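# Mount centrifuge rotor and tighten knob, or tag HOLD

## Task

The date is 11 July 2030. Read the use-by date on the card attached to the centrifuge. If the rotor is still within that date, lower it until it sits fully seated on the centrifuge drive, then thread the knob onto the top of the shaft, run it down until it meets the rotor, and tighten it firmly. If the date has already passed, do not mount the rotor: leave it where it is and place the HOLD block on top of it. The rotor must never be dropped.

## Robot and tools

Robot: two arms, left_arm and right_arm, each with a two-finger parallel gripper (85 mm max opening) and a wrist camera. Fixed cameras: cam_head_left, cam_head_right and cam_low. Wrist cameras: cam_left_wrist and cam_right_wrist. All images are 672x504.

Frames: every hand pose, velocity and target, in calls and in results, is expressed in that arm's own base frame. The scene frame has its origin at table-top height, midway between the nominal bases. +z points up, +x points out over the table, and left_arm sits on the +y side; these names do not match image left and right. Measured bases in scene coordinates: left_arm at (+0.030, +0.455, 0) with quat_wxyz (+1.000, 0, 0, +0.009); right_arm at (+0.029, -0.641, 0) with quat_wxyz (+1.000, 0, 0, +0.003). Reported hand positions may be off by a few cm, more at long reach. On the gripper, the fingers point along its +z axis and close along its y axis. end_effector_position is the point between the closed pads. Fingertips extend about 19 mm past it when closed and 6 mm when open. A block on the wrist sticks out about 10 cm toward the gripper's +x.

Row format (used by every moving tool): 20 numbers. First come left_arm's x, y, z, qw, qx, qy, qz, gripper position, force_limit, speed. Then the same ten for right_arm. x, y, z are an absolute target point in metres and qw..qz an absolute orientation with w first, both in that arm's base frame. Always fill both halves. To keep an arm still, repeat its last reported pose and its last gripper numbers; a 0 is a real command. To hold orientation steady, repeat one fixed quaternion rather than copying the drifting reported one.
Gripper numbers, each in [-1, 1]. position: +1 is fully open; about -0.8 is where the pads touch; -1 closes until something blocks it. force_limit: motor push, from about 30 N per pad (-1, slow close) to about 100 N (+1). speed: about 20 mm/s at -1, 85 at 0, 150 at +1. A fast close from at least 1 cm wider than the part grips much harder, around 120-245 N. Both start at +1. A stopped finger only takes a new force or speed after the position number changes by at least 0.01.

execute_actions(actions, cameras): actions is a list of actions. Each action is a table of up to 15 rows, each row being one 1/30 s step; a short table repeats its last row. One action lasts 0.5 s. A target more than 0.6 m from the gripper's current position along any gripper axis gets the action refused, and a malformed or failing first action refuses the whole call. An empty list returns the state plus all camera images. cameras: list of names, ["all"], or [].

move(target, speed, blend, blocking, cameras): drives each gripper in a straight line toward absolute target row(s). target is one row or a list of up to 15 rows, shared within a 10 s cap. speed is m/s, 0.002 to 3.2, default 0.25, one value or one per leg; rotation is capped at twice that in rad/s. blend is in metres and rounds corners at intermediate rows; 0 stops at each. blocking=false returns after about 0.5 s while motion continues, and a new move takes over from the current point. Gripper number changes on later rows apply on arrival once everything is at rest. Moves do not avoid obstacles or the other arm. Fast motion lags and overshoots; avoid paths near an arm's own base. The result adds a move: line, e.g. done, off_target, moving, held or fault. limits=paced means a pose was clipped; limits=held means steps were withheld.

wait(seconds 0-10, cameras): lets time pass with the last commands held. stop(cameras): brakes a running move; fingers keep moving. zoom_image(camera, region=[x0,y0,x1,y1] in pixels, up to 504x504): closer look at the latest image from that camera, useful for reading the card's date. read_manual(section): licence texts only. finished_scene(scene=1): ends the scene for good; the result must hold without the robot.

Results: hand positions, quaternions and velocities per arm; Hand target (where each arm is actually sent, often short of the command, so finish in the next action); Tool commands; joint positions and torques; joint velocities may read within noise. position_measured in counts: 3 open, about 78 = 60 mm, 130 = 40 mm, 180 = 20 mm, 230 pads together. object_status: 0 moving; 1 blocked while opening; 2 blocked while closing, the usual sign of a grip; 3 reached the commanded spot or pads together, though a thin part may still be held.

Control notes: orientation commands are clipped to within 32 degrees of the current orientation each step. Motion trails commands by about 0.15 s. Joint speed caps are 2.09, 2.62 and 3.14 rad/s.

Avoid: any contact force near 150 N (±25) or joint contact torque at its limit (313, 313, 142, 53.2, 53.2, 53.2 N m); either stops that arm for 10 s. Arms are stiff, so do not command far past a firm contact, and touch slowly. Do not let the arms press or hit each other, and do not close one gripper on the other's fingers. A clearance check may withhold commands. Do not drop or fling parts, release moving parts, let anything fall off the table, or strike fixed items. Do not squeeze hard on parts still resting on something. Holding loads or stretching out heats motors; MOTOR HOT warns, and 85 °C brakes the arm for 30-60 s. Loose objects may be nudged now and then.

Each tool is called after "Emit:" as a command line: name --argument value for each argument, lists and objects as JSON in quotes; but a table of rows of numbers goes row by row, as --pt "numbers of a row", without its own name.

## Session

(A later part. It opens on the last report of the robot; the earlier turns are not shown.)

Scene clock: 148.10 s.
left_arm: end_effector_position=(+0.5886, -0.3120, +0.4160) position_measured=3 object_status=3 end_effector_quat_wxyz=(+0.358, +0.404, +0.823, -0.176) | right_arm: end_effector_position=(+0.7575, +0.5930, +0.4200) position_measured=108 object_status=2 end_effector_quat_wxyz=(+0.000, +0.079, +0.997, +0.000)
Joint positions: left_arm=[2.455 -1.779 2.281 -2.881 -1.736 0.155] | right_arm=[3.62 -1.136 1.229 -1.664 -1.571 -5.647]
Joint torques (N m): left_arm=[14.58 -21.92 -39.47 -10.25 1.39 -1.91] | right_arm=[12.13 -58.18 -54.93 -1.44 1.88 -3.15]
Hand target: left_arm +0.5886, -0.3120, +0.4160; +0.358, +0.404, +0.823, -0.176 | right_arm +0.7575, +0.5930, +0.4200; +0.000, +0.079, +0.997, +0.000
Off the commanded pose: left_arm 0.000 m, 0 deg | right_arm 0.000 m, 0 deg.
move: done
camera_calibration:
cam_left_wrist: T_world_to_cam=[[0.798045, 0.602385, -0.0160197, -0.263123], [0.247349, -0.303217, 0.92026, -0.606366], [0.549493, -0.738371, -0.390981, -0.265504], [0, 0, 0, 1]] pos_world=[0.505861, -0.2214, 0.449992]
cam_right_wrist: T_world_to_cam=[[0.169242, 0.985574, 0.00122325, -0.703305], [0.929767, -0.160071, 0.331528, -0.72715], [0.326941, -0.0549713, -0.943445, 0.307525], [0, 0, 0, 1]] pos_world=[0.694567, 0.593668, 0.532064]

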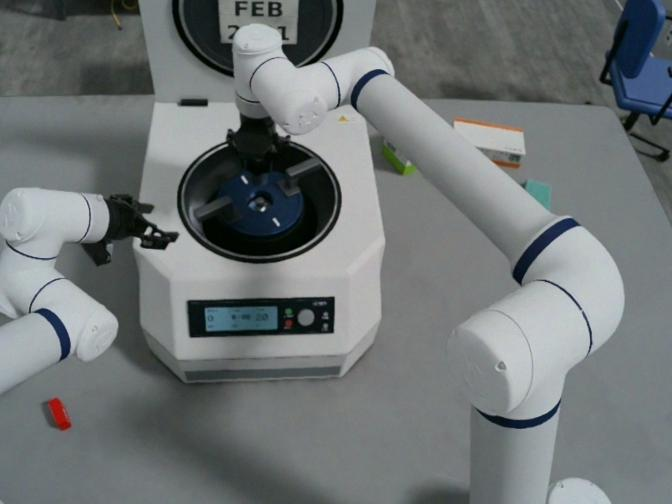

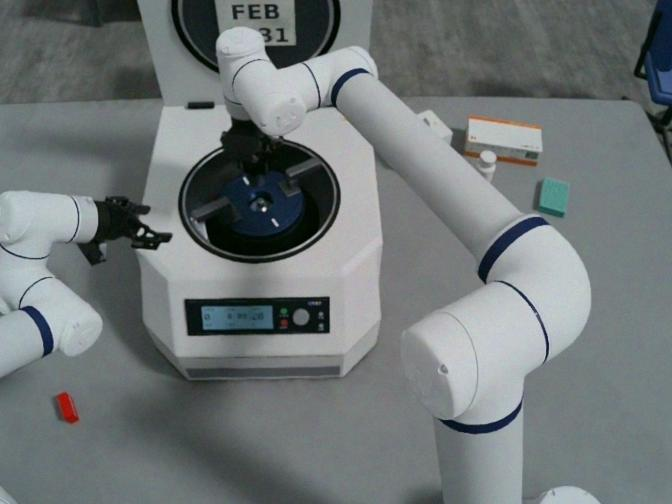

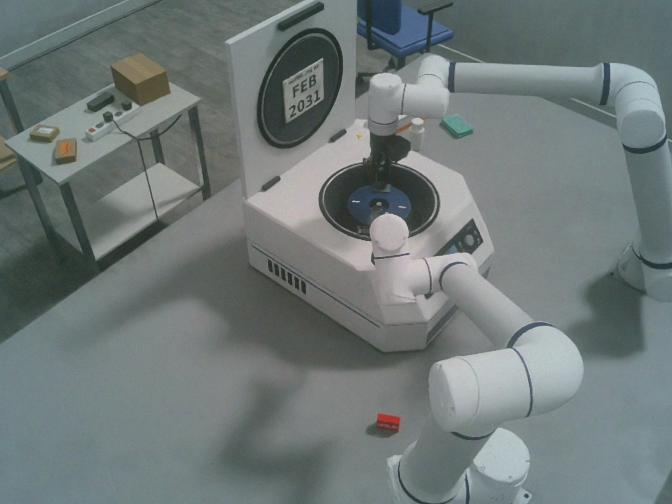

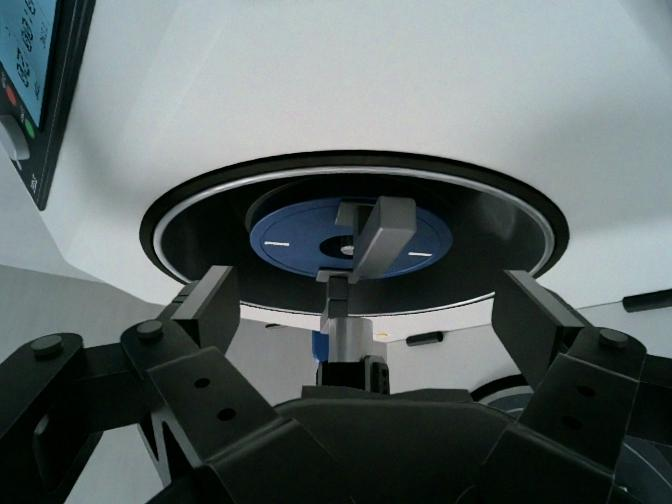

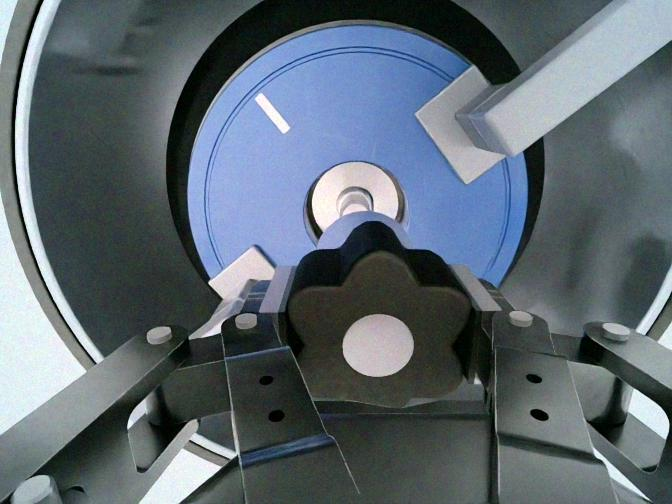

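Emit:
move --target '[0.5886,-0.312,0.416,0.358,0.404,0.823,-0.176,1,0.1,-1,0.756,0.594,0.360,0,-0.0785,-0.9969,0,-1,-0.5,-1]' --speed 0.1 --cameras '["cam_left_wrist","cam_right_wrist","cam_head_left","cam_head_right","cam_low"]'

Emit:
zoom_image --camera "cam_left_wrist" --region '[310, 210, 390, 330]'

Emit:
zoom_image --camera "cam_head_left" --region '[230, 165, 290, 225]'

Emit:
zoom_image --camera "cam_head_right" --region '[230, 165, 290, 225]'

Emit:
zoom_image --camera "cam_right_wrist" --region '[290, 150, 430, 270]'

Emit:
zoom_image --camera "cam_low" --region '[340, 160, 420, 240]'

Scene clock: 150.63 s.
left_arm: end_effector_position=(+0.5886, -0.3120, +0.4160) position_measured=3 object_status=3 end_effector_quat_wxyz=(+0.358, +0.404, +0.823, -0.176) | right_arm: end_effector_position=(+0.7560, +0.5940, +0.3602) position_measured=108 object_status=2 end_effector_quat_wxyz=(+0.000, +0.079, +0.997, +0.000)
Joint positions: left_arm=[2.455 -1.779 2.281 -2.881 -1.736 0.155] | right_arm=[3.622 -1.123 1.315 -1.764 -1.571 -5.646]
Joint torques (N m): left_arm=[14.48 -22.43 -39.8 -10.27 1.42 -2.01] | right_arm=[12.6 -58.36 -41 -4.54 0.69 3.13]
Hand target: left_arm +0.5886, -0.3120, +0.4160; +0.358, +0.404, +0.823, -0.176 | right_arm +0.7560, +0.5940, +0.3600; +0.000, +0.079, +0.997, +0.000
Off the commanded pose: left_arm 0.000 m, 0 deg | right_arm 0.000 m, 0 deg.
move: done
camera_calibration:
cam_left_wrist: T_world_to_cam=[[0.798045, 0.602385, -0.0160197, -0.263123], [0.247349, -0.303217, 0.92026, -0.606366], [0.549493, -0.738371, -0.390981, -0.265504], [0, 0, 0, 1]] pos_world=[0.505861, -0.2214, 0.449992]
cam_right_wrist: T_world_to_cam=[[0.169027, 0.985611, 0.00125195, -0.703849], [0.929806, -0.159878, 0.331511, -0.705871], [0.326941, -0.0548703, -0.943451, 0.251502], [0, 0, 0, 1]] pos_world=[0.693066, 0.594667, 0.472164]

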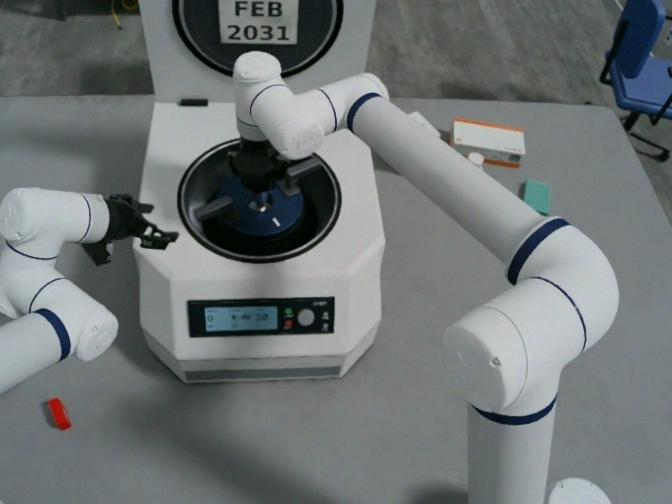

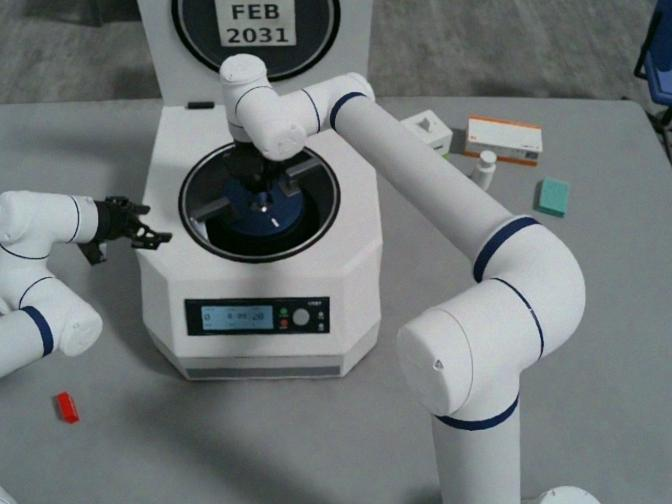

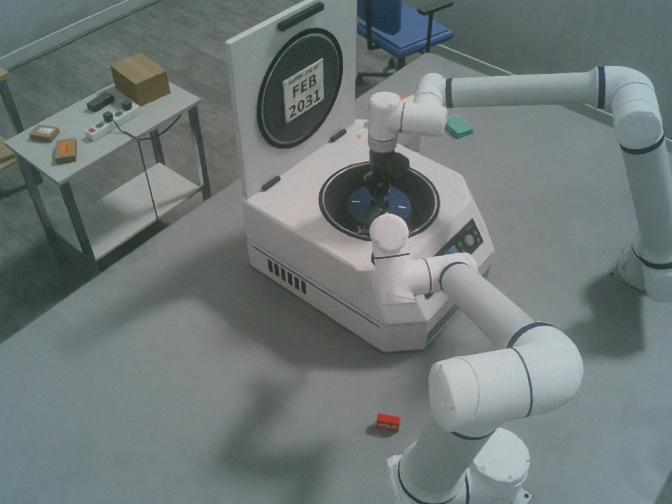

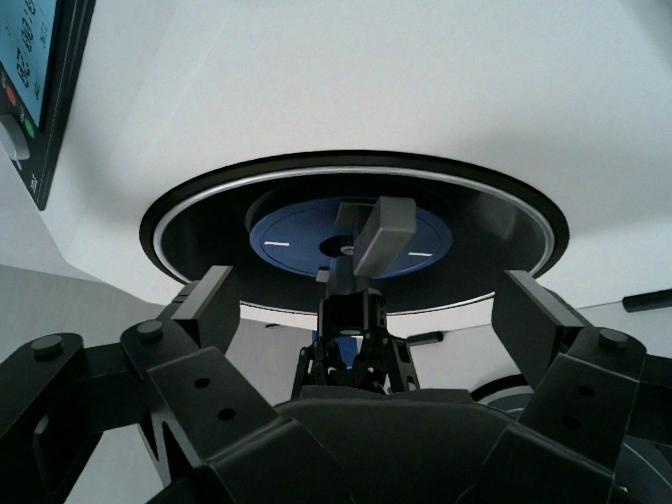

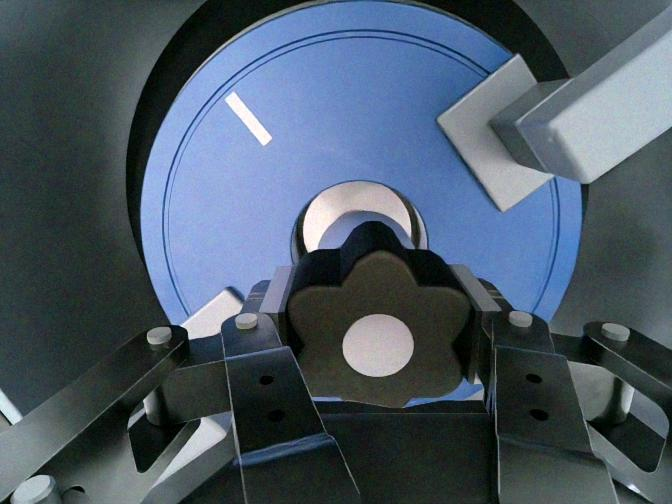

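Scaled by 4.200.

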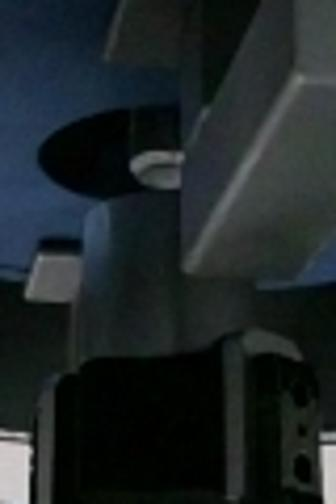

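Scaled by 8.400.

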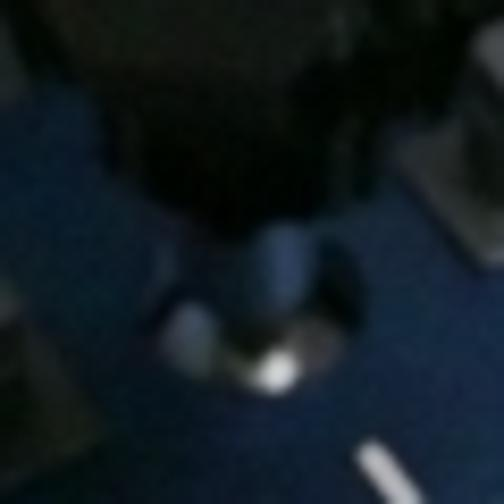

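Scaled by 8.400.

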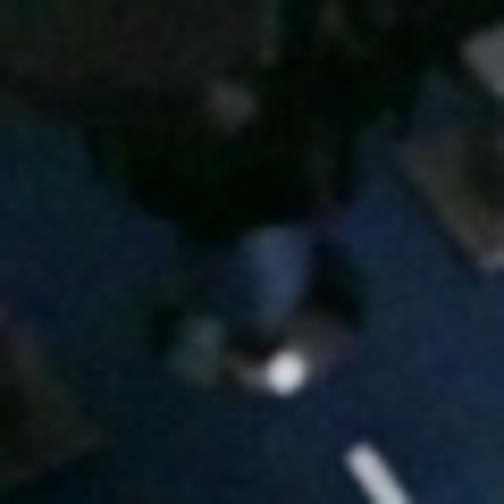

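Scaled by 3.600.

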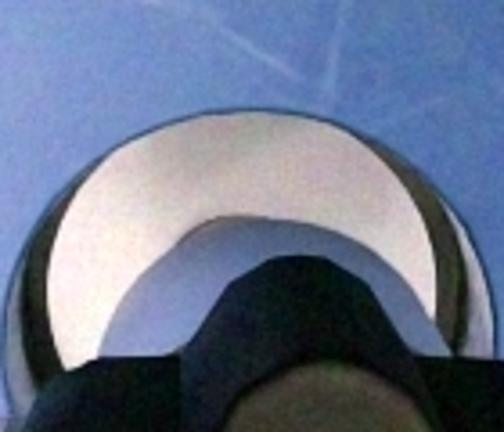

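Scaled by 6.300.

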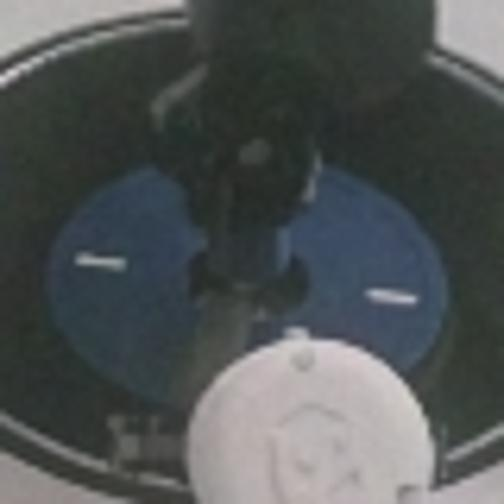

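Emit:
move --target '[0.5886,-0.312,0.416,0.358,0.404,0.823,-0.176,1,0.1,-1,0.7548,0.593,0.347,0,-0.0785,-0.9969,0,-1,-0.5,-1]' --speed 0.05 --cameras '["cam_left_wrist","cam_right_wrist"]'

Emit:
zoom_image --camera "cam_left_wrist" --region '[310, 210, 390, 330]'

Emit:
zoom_image --camera "cam_right_wrist" --region '[280, 170, 440, 270]'

Scene clock: 152.10 s.
left_arm: end_effector_position=(+0.5886, -0.3120, +0.4160) position_measured=3 object_status=3 end_effector_quat_wxyz=(+0.358, +0.404, +0.823, -0.176) | right_arm: end_effector_position=(+0.7548, +0.5930, +0.3471) position_measured=108 object_status=2 end_effector_quat_wxyz=(+0.000, +0.078, +0.997, +0.000)
Joint positions: left_arm=[2.455 -1.779 2.281 -2.881 -1.736 0.155] | right_arm=[3.622 -1.121 1.336 -1.786 -1.571 -5.646]
Joint torques (N m): left_arm=[14.45 -21.65 -39.6 -10.32 1.15 -2.07] | right_arm=[-13.59 -54.69 -40.8 -3.36 0.17 -3.63]
Hand target: left_arm +0.5886, -0.3120, +0.4160; +0.358, +0.404, +0.823, -0.176 | right_arm +0.7548, +0.5930, +0.3470; +0.000, +0.079, +0.997, +0.000
Off the commanded pose: left_arm 0.000 m, 0 deg | right_arm 0.000 m, 0 deg.
move: done
camera_calibration:
cam_left_wrist: T_world_to_cam=[[0.798045, 0.602385, -0.0160197, -0.263123], [0.247349, -0.303217, 0.92026, -0.606366], [0.549493, -0.738371, -0.390981, -0.265504], [0, 0, 0, 1]] pos_world=[0.505861, -0.2214, 0.449992]
cam_right_wrist: T_world_to_cam=[[0.168936, 0.985626, 0.00121974, -0.702575], [0.929823, -0.159781, 0.33151, -0.700674], [0.326939, -0.0548696, -0.943451, 0.239575], [0, 0, 0, 1]] pos_world=[0.691866, 0.593667, 0.459164]
Images, in order (width x height): cam_left_wrist 672x504, cam_right_wrist 672x504.

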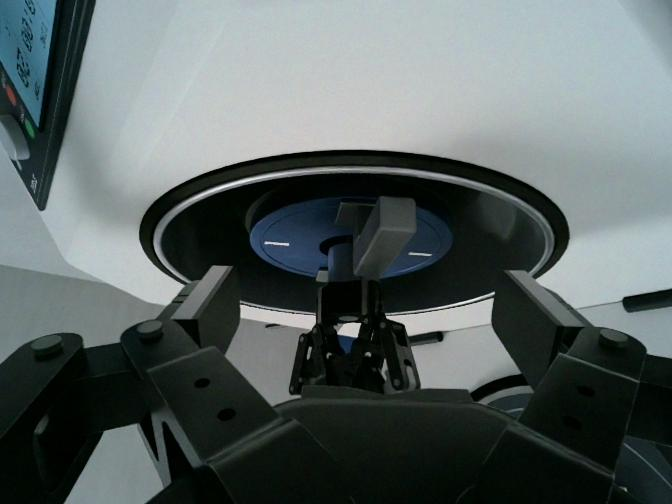

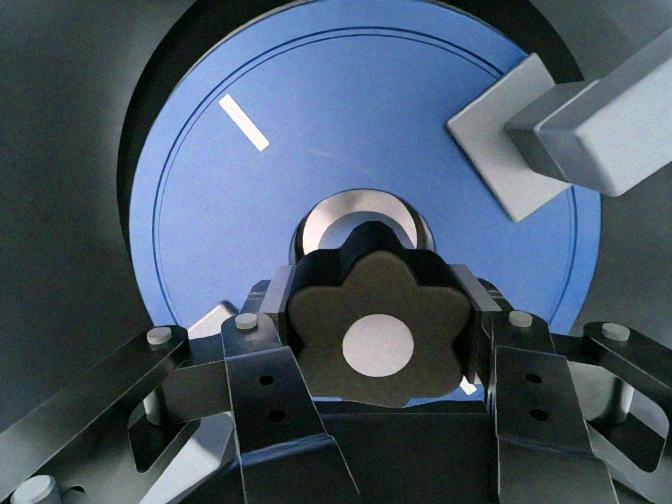

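Scaled by 4.200.

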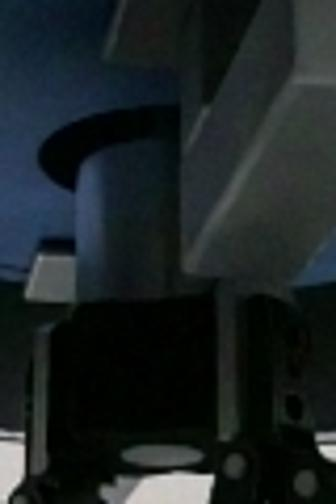

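Scaled by 3.150.

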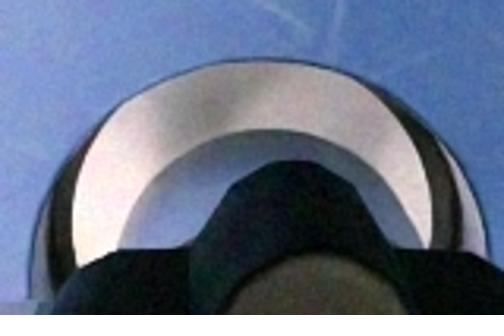

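Emit:
move --target '[0.5886,-0.312,0.416,0.358,0.404,0.823,-0.176,1,0.1,-1,0.7548,0.593,0.3435,0,-0.0785,-0.9969,0,-1,-0.5,-1]' --speed 0.02

Emit:
move --target '[0.5886,-0.312,0.416,0.358,0.404,0.823,-0.176,1,0.1,-1,0.7548,0.593,0.3415,0,-0.0785,-0.9969,0,-1,-0.5,-1]' --speed 0.02

Scene clock: 153.00 s.
left_arm: end_effector_position=(+0.5886, -0.3120, +0.4160) position_measured=3 object_status=3 end_effector_quat_wxyz=(+0.358, +0.404, +0.823, -0.176) | right_arm: end_effector_position=(+0.7548, +0.5930, +0.3436) position_measured=108 object_status=2 end_effector_quat_wxyz=(+0.000, +0.079, +0.997, +0.000)
Joint positions: left_arm=[2.455 -1.779 2.281 -2.881 -1.736 0.155] | right_arm=[3.622 -1.12 1.34 -1.792 -1.571 -5.646]
Joint torques (N m): left_arm=[14.06 -21.92 -39.14 -10.47 1.29 -2.05] | right_arm=[-15.88 -57.56 -40.47 -4.44 -0.24 -3.54]
Hand target: left_arm +0.5886, -0.3120, +0.4160; +0.358, +0.404, +0.823, -0.176 | right_arm +0.7548, +0.5930, +0.3435; +0.000, +0.079, +0.997, +0.000
Off the commanded pose: left_arm 0.000 m, 0 deg | right_arm 0.000 m, 0 deg.
move: done

Scene clock: 153.70 s.
left_arm: end_effector_position=(+0.5886, -0.3120, +0.4160) position_measured=3 object_status=3 end_effector_quat_wxyz=(+0.358, +0.404, +0.823, -0.176) | right_arm: end_effector_position=(+0.7548, +0.5930, +0.3416) position_measured=108 object_status=2 end_effector_quat_wxyz=(+0.000, +0.079, +0.997, +0.000)
Joint positions: left_arm=[2.455 -1.779 2.281 -2.881 -1.736 0.155] | right_arm=[3.622 -1.119 1.343 -1.795 -1.571 -5.646]
Joint torques (N m): left_arm=[14.63 -20.99 -39.64 -10.08 1.05 -1.87] | right_arm=[-17.55 -59.08 -40.44 -3.66 -0.44 -3.47]
Hand target: left_arm +0.5886, -0.3120, +0.4160; +0.358, +0.404, +0.823, -0.176 | right_arm +0.7548, +0.5930, +0.3415; +0.000, +0.079, +0.997, +0.000
Off the commanded pose: left_arm 0.000 m, 0 deg | right_arm 0.000 m, 0 deg.
move: done

Emit:
move --target '[0.5886,-0.312,0.416,0.358,0.404,0.823,-0.176,1,0.1,-1,0.7548,0.593,0.3395,0,-0.0785,-0.9969,0,-1,-0.5,-1]' --speed 0.02

Emit:
move --target '[0.5886,-0.312,0.416,0.358,0.404,0.823,-0.176,1,0.1,-1,0.7548,0.593,0.338,0,-0.0785,-0.9969,0,-1,-0.5,-1]' --speed 0.02 --cameras '["cam_left_wrist","cam_right_wrist"]'

Emit:
zoom_image --camera "cam_left_wrist" --region '[310, 210, 390, 330]'

Scene clock: 154.57 s.
left_arm: end_effector_position=(+0.5886, -0.3120, +0.4160) position_measured=3 object_status=3 end_effector_quat_wxyz=(+0.358, +0.404, +0.823, -0.176) | right_arm: end_effector_position=(+0.7548, +0.5930, +0.3396) position_measured=108 object_status=2 end_effector_quat_wxyz=(+0.000, +0.079, +0.997, +0.000)
Joint positions: left_arm=[2.455 -1.779 2.281 -2.881 -1.736 0.155] | right_arm=[3.622 -1.118 1.346 -1.798 -1.571 -5.646]
Joint torques (N m): left_arm=[14.92 -22.12 -39.64 -10.34 1.33 -1.91] | right_arm=[-16.9 -58.35 -40.59 -3.67 -0.63 -2.82]
Hand target: left_arm +0.5886, -0.3120, +0.4160; +0.358, +0.404, +0.823, -0.176 | right_arm +0.7548, +0.5930, +0.3395; +0.000, +0.079, +0.997, +0.000
Off the commanded pose: left_arm 0.000 m, 0 deg | right_arm 0.000 m, 0 deg.
move: done

Scene clock: 155.27 s.
left_arm: end_effector_position=(+0.5886, -0.3120, +0.4160) position_measured=3 object_status=3 end_effector_quat_wxyz=(+0.358, +0.404, +0.823, -0.176) | right_arm: end_effector_position=(+0.7548, +0.5930, +0.3380) position_measured=108 object_status=2 end_effector_quat_wxyz=(+0.000, +0.079, +0.997, +0.000)
Joint positions: left_arm=[2.455 -1.779 2.281 -2.881 -1.736 0.155] | right_arm=[3.622 -1.117 1.347 -1.801 -1.571 -5.646]
Joint torques (N m): left_arm=[14.55 -21.61 -39.84 -10.41 1.42 -2.03] | right_arm=[-15.65 -57.43 -38.46 -4.14 -0.8 -3.04]
Hand target: left_arm +0.5886, -0.3120, +0.4160; +0.358, +0.404, +0.823, -0.176 | right_arm +0.7548, +0.5930, +0.3380; +0.000, +0.079, +0.997, +0.000
Off the commanded pose: left_arm 0.000 m, 0 deg | right_arm 0.000 m, 0 deg.
move: done
camera_calibration:
cam_left_wrist: T_world_to_cam=[[0.798045, 0.602385, -0.0160197, -0.263123], [0.247349, -0.303217, 0.92026, -0.606366], [0.549493, -0.738371, -0.390981, -0.265504], [0, 0, 0, 1]] pos_world=[0.505861, -0.2214, 0.449992]
cam_right_wrist: T_world_to_cam=[[0.169027, 0.985611, 0.00125195, -0.702633], [0.929806, -0.159878, 0.331511, -0.697588], [0.326941, -0.0548703, -0.943451, 0.230989], [0, 0, 0, 1]] pos_world=[0.691866, 0.593667, 0.450064]
Images, in order (width x height): cam_left_wrist 672x504, cam_right_wrist 672x504.

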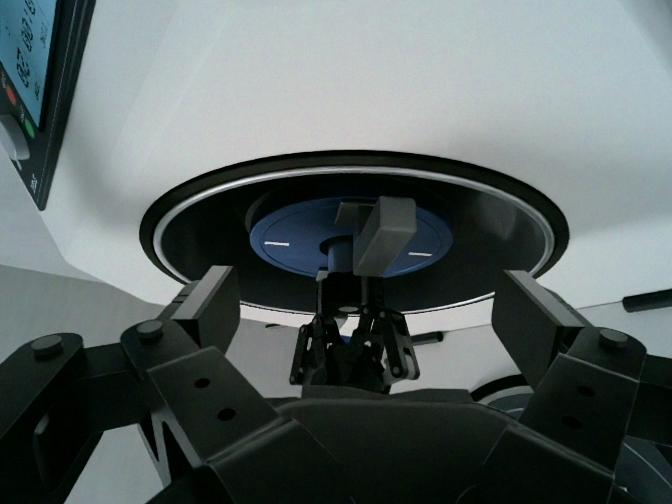

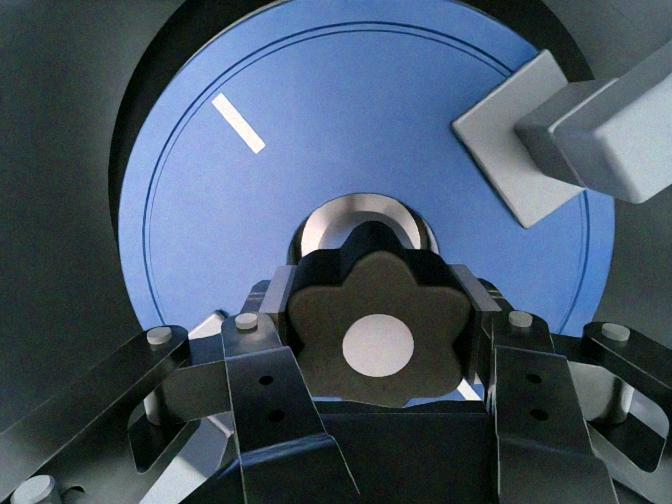

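Scaled by 4.200.

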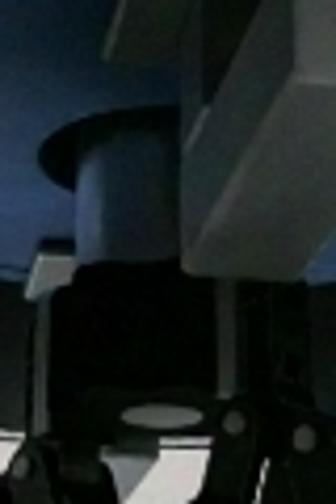

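Emit:
move --target '[0.5886,-0.312,0.416,0.358,0.404,0.823,-0.176,1,0.1,-1,0.7548,0.593,0.336,0,-0.0785,-0.9969,0,-1,-0.5,-1]' --speed 0.02

Emit:
move --target '[0.5886,-0.312,0.416,0.358,0.404,0.823,-0.176,1,0.1,-1,0.7548,0.593,0.334,0,-0.0785,-0.9969,0,-1,-0.5,-1]' --speed 0.02

Emit:
move --target '[0.5886,-0.312,0.416,0.358,0.404,0.823,-0.176,1,0.1,-1,0.7548,0.593,0.332,0,-0.0785,-0.9969,0,-1,-0.5,-1]' --speed 0.02

Scene clock: 156.13 s.
left_arm: end_effector_position=(+0.5886, -0.3120, +0.4160) position_measured=3 object_status=3 end_effector_quat_wxyz=(+0.358, +0.404, +0.823, -0.176) | right_arm: end_effector_position=(+0.7548, +0.5930, +0.3361) position_measured=108 object_status=2 end_effector_quat_wxyz=(+0.000, +0.079, +0.997, +0.000)
Joint positions: left_arm=[2.455 -1.779 2.281 -2.881 -1.736 0.155] | right_arm=[3.622 -1.117 1.35 -1.804 -1.571 -5.646]
Joint torques (N m): left_arm=[15.04 -21.32 -39.64 -10.24 1.27 -2.14] | right_arm=[-14.94 -57.91 -40.88 -4.34 -1.3 -2.85]
Hand target: left_arm +0.5886, -0.3120, +0.4160; +0.358, +0.404, +0.823, -0.176 | right_arm +0.7548, +0.5930, +0.3360; +0.000, +0.079, +0.997, +0.000
Off the commanded pose: left_arm 0.000 m, 0 deg | right_arm 0.000 m, 0 deg.
move: done

Scene clock: 156.83 s.
left_arm: end_effector_position=(+0.5886, -0.3120, +0.4160) position_measured=3 object_status=3 end_effector_quat_wxyz=(+0.358, +0.404, +0.823, -0.176) | right_arm: end_effector_position=(+0.7548, +0.5930, +0.3341) position_measured=108 object_status=2 end_effector_quat_wxyz=(+0.000, +0.079, +0.997, +0.000)
Joint positions: left_arm=[2.455 -1.779 2.281 -2.881 -1.736 0.155] | right_arm=[3.622 -1.116 1.352 -1.807 -1.571 -5.646]
Joint torques (N m): left_arm=[14.51 -21.7 -39.69 -10.41 1.44 -1.87] | right_arm=[-10.94 -52.63 -36.11 -3.35 -1.09 -3.05]
Hand target: left_arm +0.5886, -0.3120, +0.4160; +0.358, +0.404, +0.823, -0.176 | right_arm +0.7548, +0.5930, +0.3340; +0.000, +0.079, +0.997, +0.000
Off the commanded pose: left_arm 0.000 m, 0 deg | right_arm 0.000 m, 0 deg.
move: done

Scene clock: 157.53 s.
left_arm: end_effector_position=(+0.5886, -0.3120, +0.4160) position_measured=3 object_status=3 end_effector_quat_wxyz=(+0.358, +0.404, +0.823, -0.176) | right_arm: end_effector_position=(+0.7549, +0.5929, +0.3321) position_measured=108 object_status=2 end_effector_quat_wxyz=(+0.000, +0.079, +0.997, +0.000)
Joint positions: left_arm=[2.455 -1.779 2.281 -2.881 -1.736 0.155] | right_arm=[3.621 -1.115 1.355 -1.81 -1.571 -5.646]
Joint torques (N m): left_arm=[13.69 -22.42 -39.37 -10.51 1.15 -2.05] | right_arm=[11.83 -41.59 -24.92 -1.67 3.51 -3.1]
Hand target: left_arm +0.5886, -0.3120, +0.4160; +0.358, +0.404, +0.823, -0.176 | right_arm +0.7548, +0.5930, +0.3320; +0.000, +0.079, +0.997, +0.000
Off the commanded pose: left_arm 0.000 m, 0 deg | right_arm 0.000 m, 0 deg.
move: done

Emit:
move --pt "0.5886 -0.312 0.416 0.358 0.404 0.823 -0.176 1 0.1 -1 0.7548 0.593 0.332 0 -0.7604 -0.6494 0 -1 -0.5 -1" --pt "0.5886 -0.312 0.416 0.358 0.404 0.823 -0.176 1 0.1 -1 0.7548 0.593 0.332 0 -0.9969 0.0785 0 -1 -0.5 -1" --speed 0.5 --blend '[0.001,0]' --cameras '["cam_right_wrist"]'

Scene clock: 161.77 s.
left_arm: end_effector_position=(+0.5886, -0.3120, +0.4160) position_measured=3 object_status=3 end_effector_quat_wxyz=(+0.358, +0.404, +0.823, -0.176) | right_arm: end_effector_position=(+0.7548, +0.5930, +0.3320) position_measured=108 object_status=2 end_effector_quat_wxyz=(+0.000, +0.997, -0.078, +0.000)
Joint positions: left_arm=[2.455 -1.779 2.281 -2.881 -1.736 0.155] | right_arm=[3.622 -1.115 1.355 -1.811 -1.571 -2.505]
Joint torques (N m): left_arm=[13.64 -22.23 -39.07 -10.42 1.36 -2.03] | right_arm=[23.08 -57.26 -52.65 -1.34 -0.42 3.34]
Hand target: left_arm +0.5886, -0.3120, +0.4160; +0.358, +0.404, +0.823, -0.176 | right_arm +0.7548, +0.5930, +0.3320; +0.000, +0.997, -0.078, +0.000
Off the commanded pose: left_arm 0.000 m, 0 deg | right_arm 0.000 m, 0 deg.
move: done
camera_calibration:
cam_right_wrist: T_world_to_cam=[[-0.168722, -0.985663, 0.00124885, 0.721355], [-0.929862, 0.15959, 0.331492, 0.51863], [-0.326939, 0.0547687, -0.943457, 0.653858], [0, 0, 0, 1]] pos_world=[0.817734, 0.592433, 0.444064]
Images, in order (width x height): cam_right_wrist 672x504.

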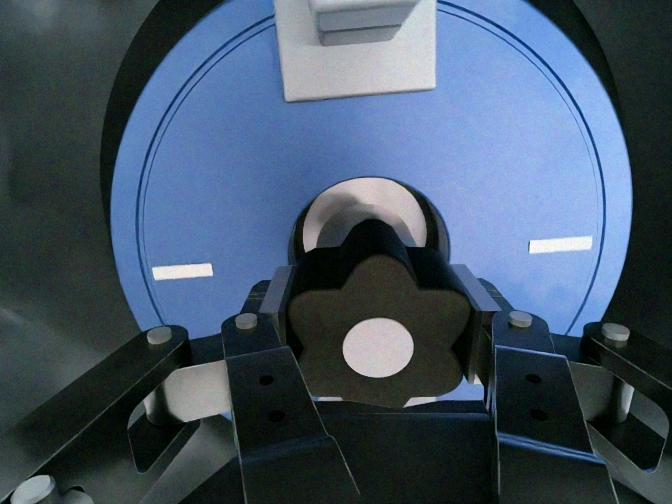

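Emit:
move --target '[0.5297,-0.4861,0.40,0.4218,0.0489,0.905,-0.0229,1,0.1,-1,0.7548,0.593,0.332,0,0.9969,-0.0785,0,-1,-0.5,-1]' --speed 0.3 --cameras '["cam_left_wrist","cam_head_left","cam_head_right","cam_low"]'

Scene clock: 165.37 s.
left_arm: end_effector_position=(+0.5297, -0.4861, +0.4000) position_measured=3 object_status=3 end_effector_quat_wxyz=(+0.422, +0.049, +0.905, -0.023) | right_arm: end_effector_position=(+0.7548, +0.5930, +0.3320) position_measured=108 object_status=2 end_effector_quat_wxyz=(+0.000, +0.997, -0.079, +0.000)
Joint positions: left_arm=[1.852 -1.694 2.193 -2.494 -0.783 -1.003] | right_arm=[3.622 -1.115 1.355 -1.811 -1.571 -2.504]
Joint torques (N m): left_arm=[-15.17 -34.61 -58.99 -1.71 3.07 -1.76] | right_arm=[6.49 -74.58 -51.7 -1.05 0.15 3.19]
Hand target: left_arm +0.5297, -0.4861, +0.4000; +0.422, +0.049, +0.905, -0.023 | right_arm +0.7548, +0.5930, +0.3320; +0.000, +0.997, -0.079, +0.000
Off the commanded pose: left_arm 0.000 m, 0 deg | right_arm 0.000 m, 0 deg.
move: done
camera_calibration:
cam_left_wrist: T_world_to_cam=[[0.120001, 0.992658, -0.0151577, 0.436981], [0.342321, -0.0270415, 0.939194, -0.553545], [0.931888, -0.117893, -0.343053, -0.28814], [0, 0, 0, 1]] pos_world=[0.405566, -0.482711, 0.427662]
Images, in order (width x height): cam_head_left 672x504, cam_head_right 672x504, cam_low 672x504, cam_left_wrist 672x504.

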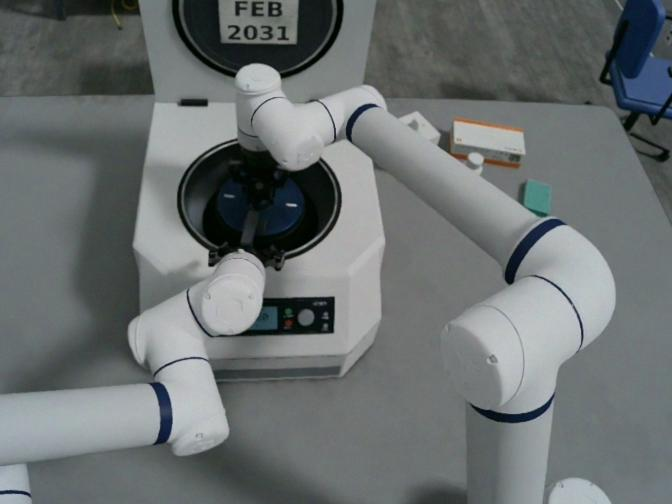

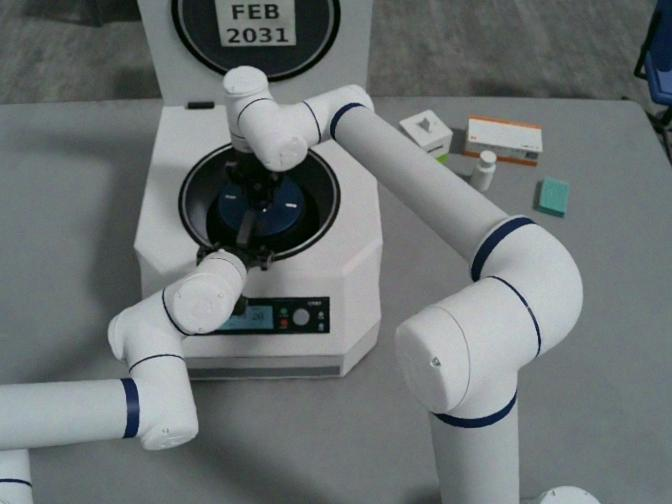

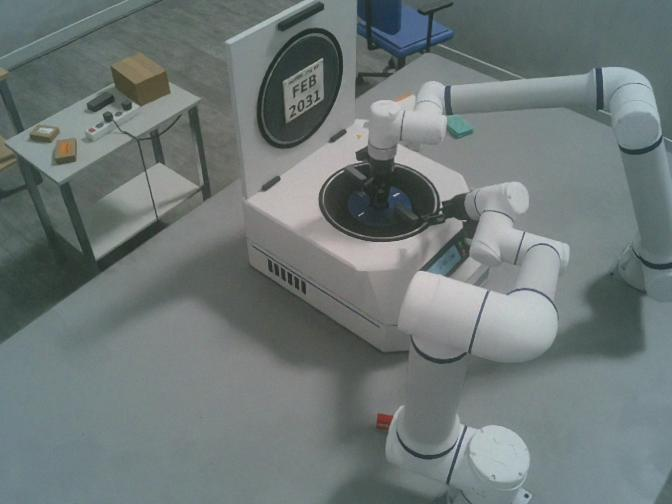

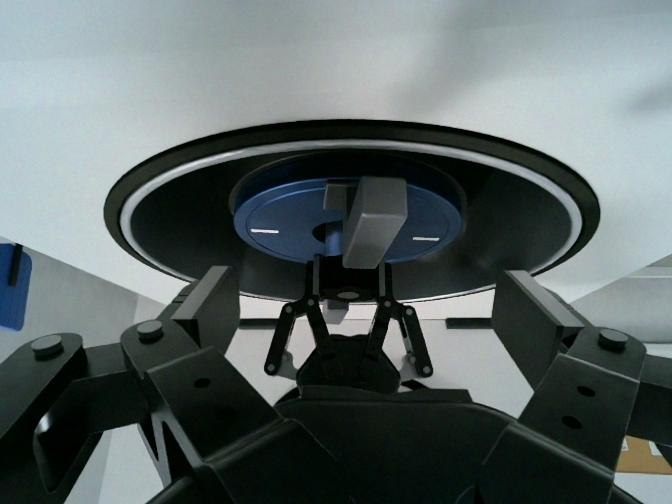

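Emit:
move --target '[0.5655,-0.4778,0.368,0.4208,0.0837,0.9025,-0.0391,1,0.1,-1,0.7548,0.593,0.332,0,0.9969,-0.0785,0,-1,-0.5,-1]' --speed 0.2 --cameras '["cam_left_wrist","cam_right_wrist"]'

Scene clock: 167.07 s.
left_arm: end_effector_position=(+0.5655, -0.4778, +0.3680) position_measured=3 object_status=3 end_effector_quat_wxyz=(+0.421, +0.084, +0.902, -0.039) | right_arm: end_effector_position=(+0.7548, +0.5930, +0.3320) position_measured=108 object_status=2 end_effector_quat_wxyz=(+0.000, +0.997, -0.079, +0.000)
Joint positions: left_arm=[1.934 -1.627 2.228 -2.727 -0.858 -0.812] | right_arm=[3.622 -1.115 1.355 -1.811 -1.571 -2.504]
Joint torques (N m): left_arm=[14.2 -40.27 -37.6 -10.18 -0.54 3.01] | right_arm=[8.17 -73.98 -50.93 -1.71 0.98 2.92]
Hand target: left_arm +0.5655, -0.4778, +0.3680; +0.421, +0.084, +0.902, -0.039 | right_arm +0.7548, +0.5930, +0.3320; +0.000, +0.997, -0.079, +0.000
Off the commanded pose: left_arm 0.000 m, 0 deg | right_arm 0.000 m, 0 deg.
move: done
camera_calibration:
cam_left_wrist: T_world_to_cam=[[0.195781, 0.980531, -0.0151172, 0.375358], [0.33903, -0.0532127, 0.939269, -0.546199], [0.920178, -0.189017, -0.342848, -0.358874], [0, 0, 0, 1]] pos_world=[0.441918, -0.464948, 0.395663]
cam_right_wrist: T_world_to_cam=[[-0.169027, -0.985611, 0.00125195, 0.721473], [-0.929806, 0.159878, 0.331511, 0.518421], [-0.326941, 0.0548703, -0.943451, 0.653802], [0, 0, 0, 1]] pos_world=[0.817734, 0.592333, 0.444064]
Images, in order (width x height): cam_left_wrist 672x504, cam_right_wrist 672x504.

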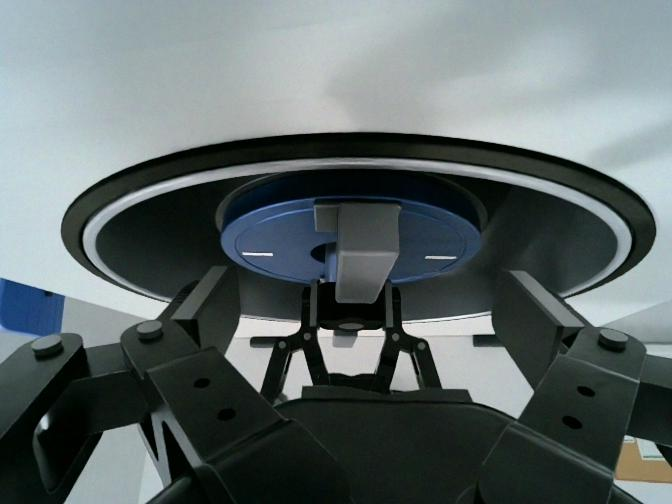

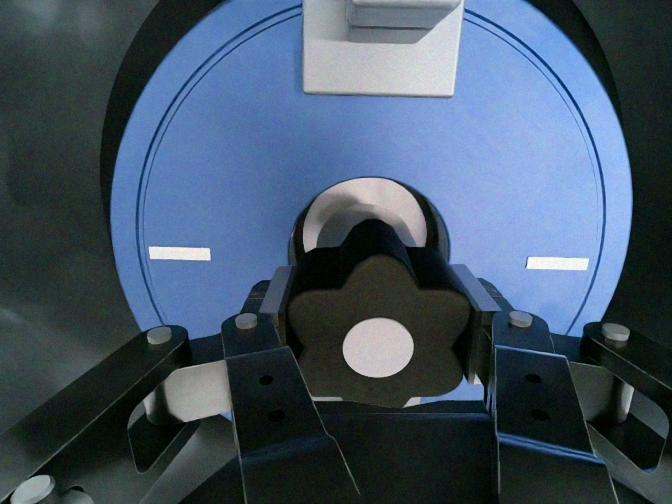

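Emit:
move --pt "0.6073 -0.4837 0.336 0.4203 0.094 0.9015 -0.0438 1 0.1 -1 0.7548 0.593 0.332 0 0.9969 -0.0785 0 -1 -0.5 -1" --pt "0.6073 -0.4837 0.336 0.4203 0.094 0.9015 -0.0438 -1 -0.3 -1 0.7548 0.593 0.332 0 0.9969 -0.0785 0 -1 -0.5 -1" --speed 0.12 --cameras '["cam_left_wrist","cam_right_wrist","cam_low"]'

Scene clock: 171.87 s.
left_arm: end_effector_position=(+0.6073, -0.4837, +0.3360) position_measured=171 object_status=2 end_effector_quat_wxyz=(+0.420, +0.094, +0.901, -0.044) | right_arm: end_effector_position=(+0.7548, +0.5930, +0.3320) position_measured=108 object_status=2 end_effector_quat_wxyz=(+0.000, +0.997, -0.079, +0.000)
Joint positions: left_arm=[2.004 -1.524 2.209 -2.875 -0.91 -0.711] | right_arm=[3.622 -1.115 1.355 -1.811 -1.571 -2.504]
Joint torques (N m): left_arm=[14.11 -52.34 -50.69 -8.53 1.26 3.33] | right_arm=[5.67 -73.68 -49.63 -1.14 1.7 3.39]
Hand target: left_arm +0.6073, -0.4837, +0.3360; +0.420, +0.094, +0.901, -0.044 | right_arm +0.7548, +0.5930, +0.3320; +0.000, +0.997, -0.079, +0.000
Off the commanded pose: left_arm 0.000 m, 0 deg | right_arm 0.000 m, 0 deg.
move: done
camera_calibration:
cam_left_wrist: T_world_to_cam=[[0.218121, 0.975807, -0.0149924, 0.35656], [0.337713, -0.0610576, 0.939267, -0.533629], [0.915627, -0.209937, -0.34286, -0.416797], [0, 0, 0, 1]] pos_world=[0.484071, -0.468017, 0.363663]
cam_right_wrist: T_world_to_cam=[[-0.169027, -0.985611, 0.00125195, 0.721473], [-0.929806, 0.159878, 0.331511, 0.518421], [-0.326941, 0.0548703, -0.943451, 0.653802], [0, 0, 0, 1]] pos_world=[0.817734, 0.592333, 0.444064]
Images, in order (width x height): cam_low 672x504, cam_left_wrist 672x504, cam_right_wrist 672x504.

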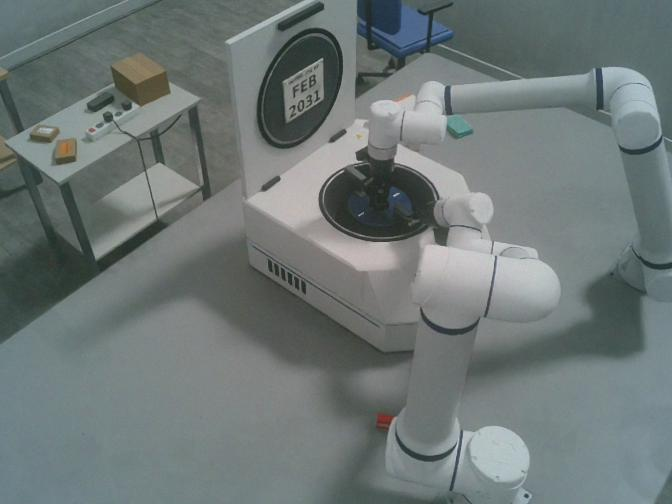

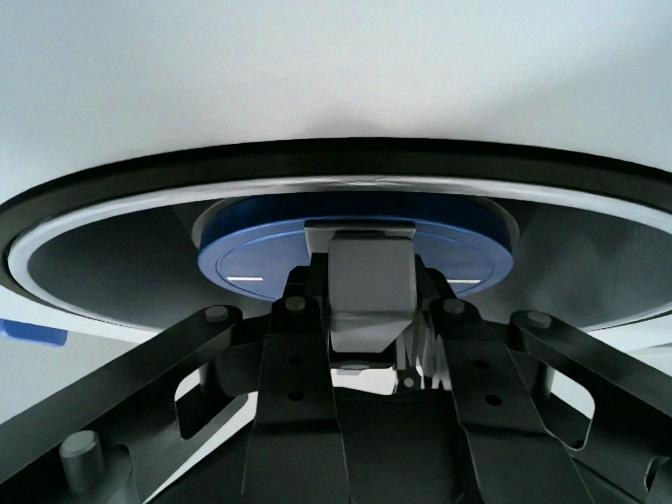

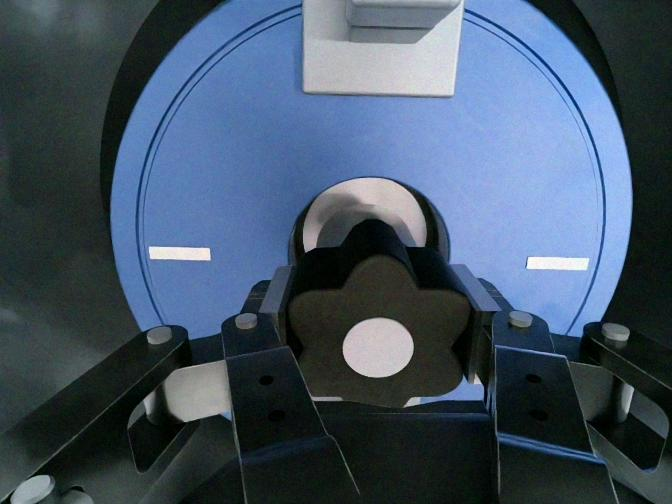

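Emit:
move --pt "0.6073 -0.4837 0.336 0.4203 0.094 0.9015 -0.0438 -1 -0.3 -1 0.7548 0.593 0.332 0 -0.6494 0.7604 0 -1 -0.5 -1" --pt "0.6073 -0.4837 0.336 0.4203 0.094 0.9015 -0.0438 -1 -0.3 -1 0.7548 0.593 0.332 0 0.0785 0.9969 0 -1 -0.5 -1" --speed 0.5 --blend '[0.001,0]' --cameras '["cam_left_wrist","cam_right_wrist"]'

Scene clock: 175.93 s.
left_arm: end_effector_position=(+0.6073, -0.4837, +0.3360) position_measured=171 object_status=2 end_effector_quat_wxyz=(+0.420, +0.094, +0.901, -0.044) | right_arm: end_effector_position=(+0.7548, +0.5930, +0.3320) position_measured=108 object_status=2 end_effector_quat_wxyz=(+0.000, +0.078, +0.997, +0.000)
Joint positions: left_arm=[2.004 -1.524 2.209 -2.875 -0.91 -0.711] | right_arm=[3.622 -1.115 1.355 -1.811 -1.571 0.637]
Joint torques (N m): left_arm=[16.12 -51.03 -40.46 -3 2.71 3.14] | right_arm=[20.4 -59.26 -51.72 -0.13 -1.15 3.54]
Hand target: left_arm +0.6073, -0.4837, +0.3360; +0.420, +0.094, +0.901, -0.044 | right_arm +0.7548, +0.5930, +0.3320; +0.000, +0.078, +0.997, +0.000
Off the commanded pose: left_arm 0.000 m, 0 deg | right_arm 0.000 m, 0 deg.
move: done
camera_calibration:
cam_left_wrist: T_world_to_cam=[[0.218064, 0.975821, -0.0148677, 0.356547], [0.337697, -0.0611534, 0.939266, -0.533572], [0.915647, -0.20984, -0.342868, -0.416793], [0, 0, 0, 1]] pos_world=[0.484071, -0.468016, 0.363563]
cam_right_wrist: T_world_to_cam=[[0.168796, 0.98565, 0.0012763, -0.702499], [0.929859, -0.159671, 0.331462, -0.695737], [0.32691, -0.0547629, -0.943468, 0.225294], [0, 0, 0, 1]] pos_world=[0.691866, 0.593667, 0.444064]
Images, in order (width x height): cam_left_wrist 672x504, cam_right_wrist 672x504.

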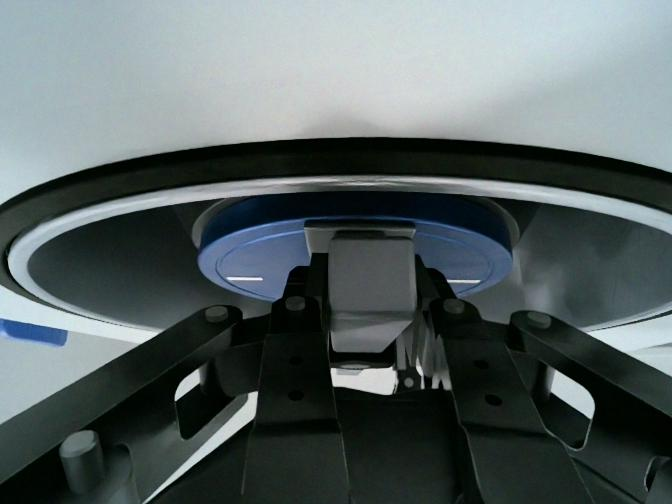

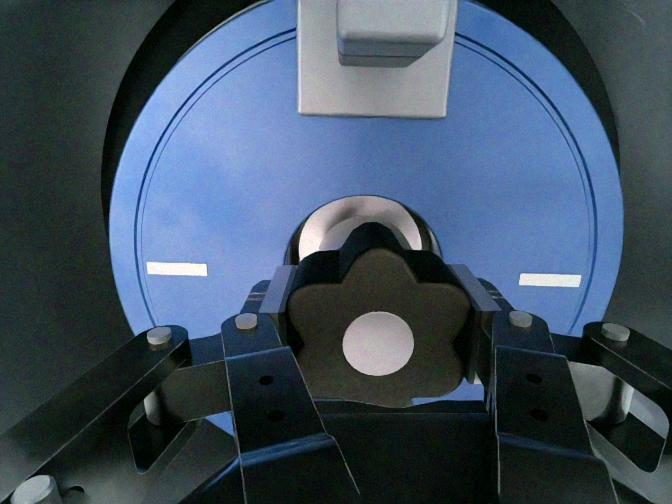

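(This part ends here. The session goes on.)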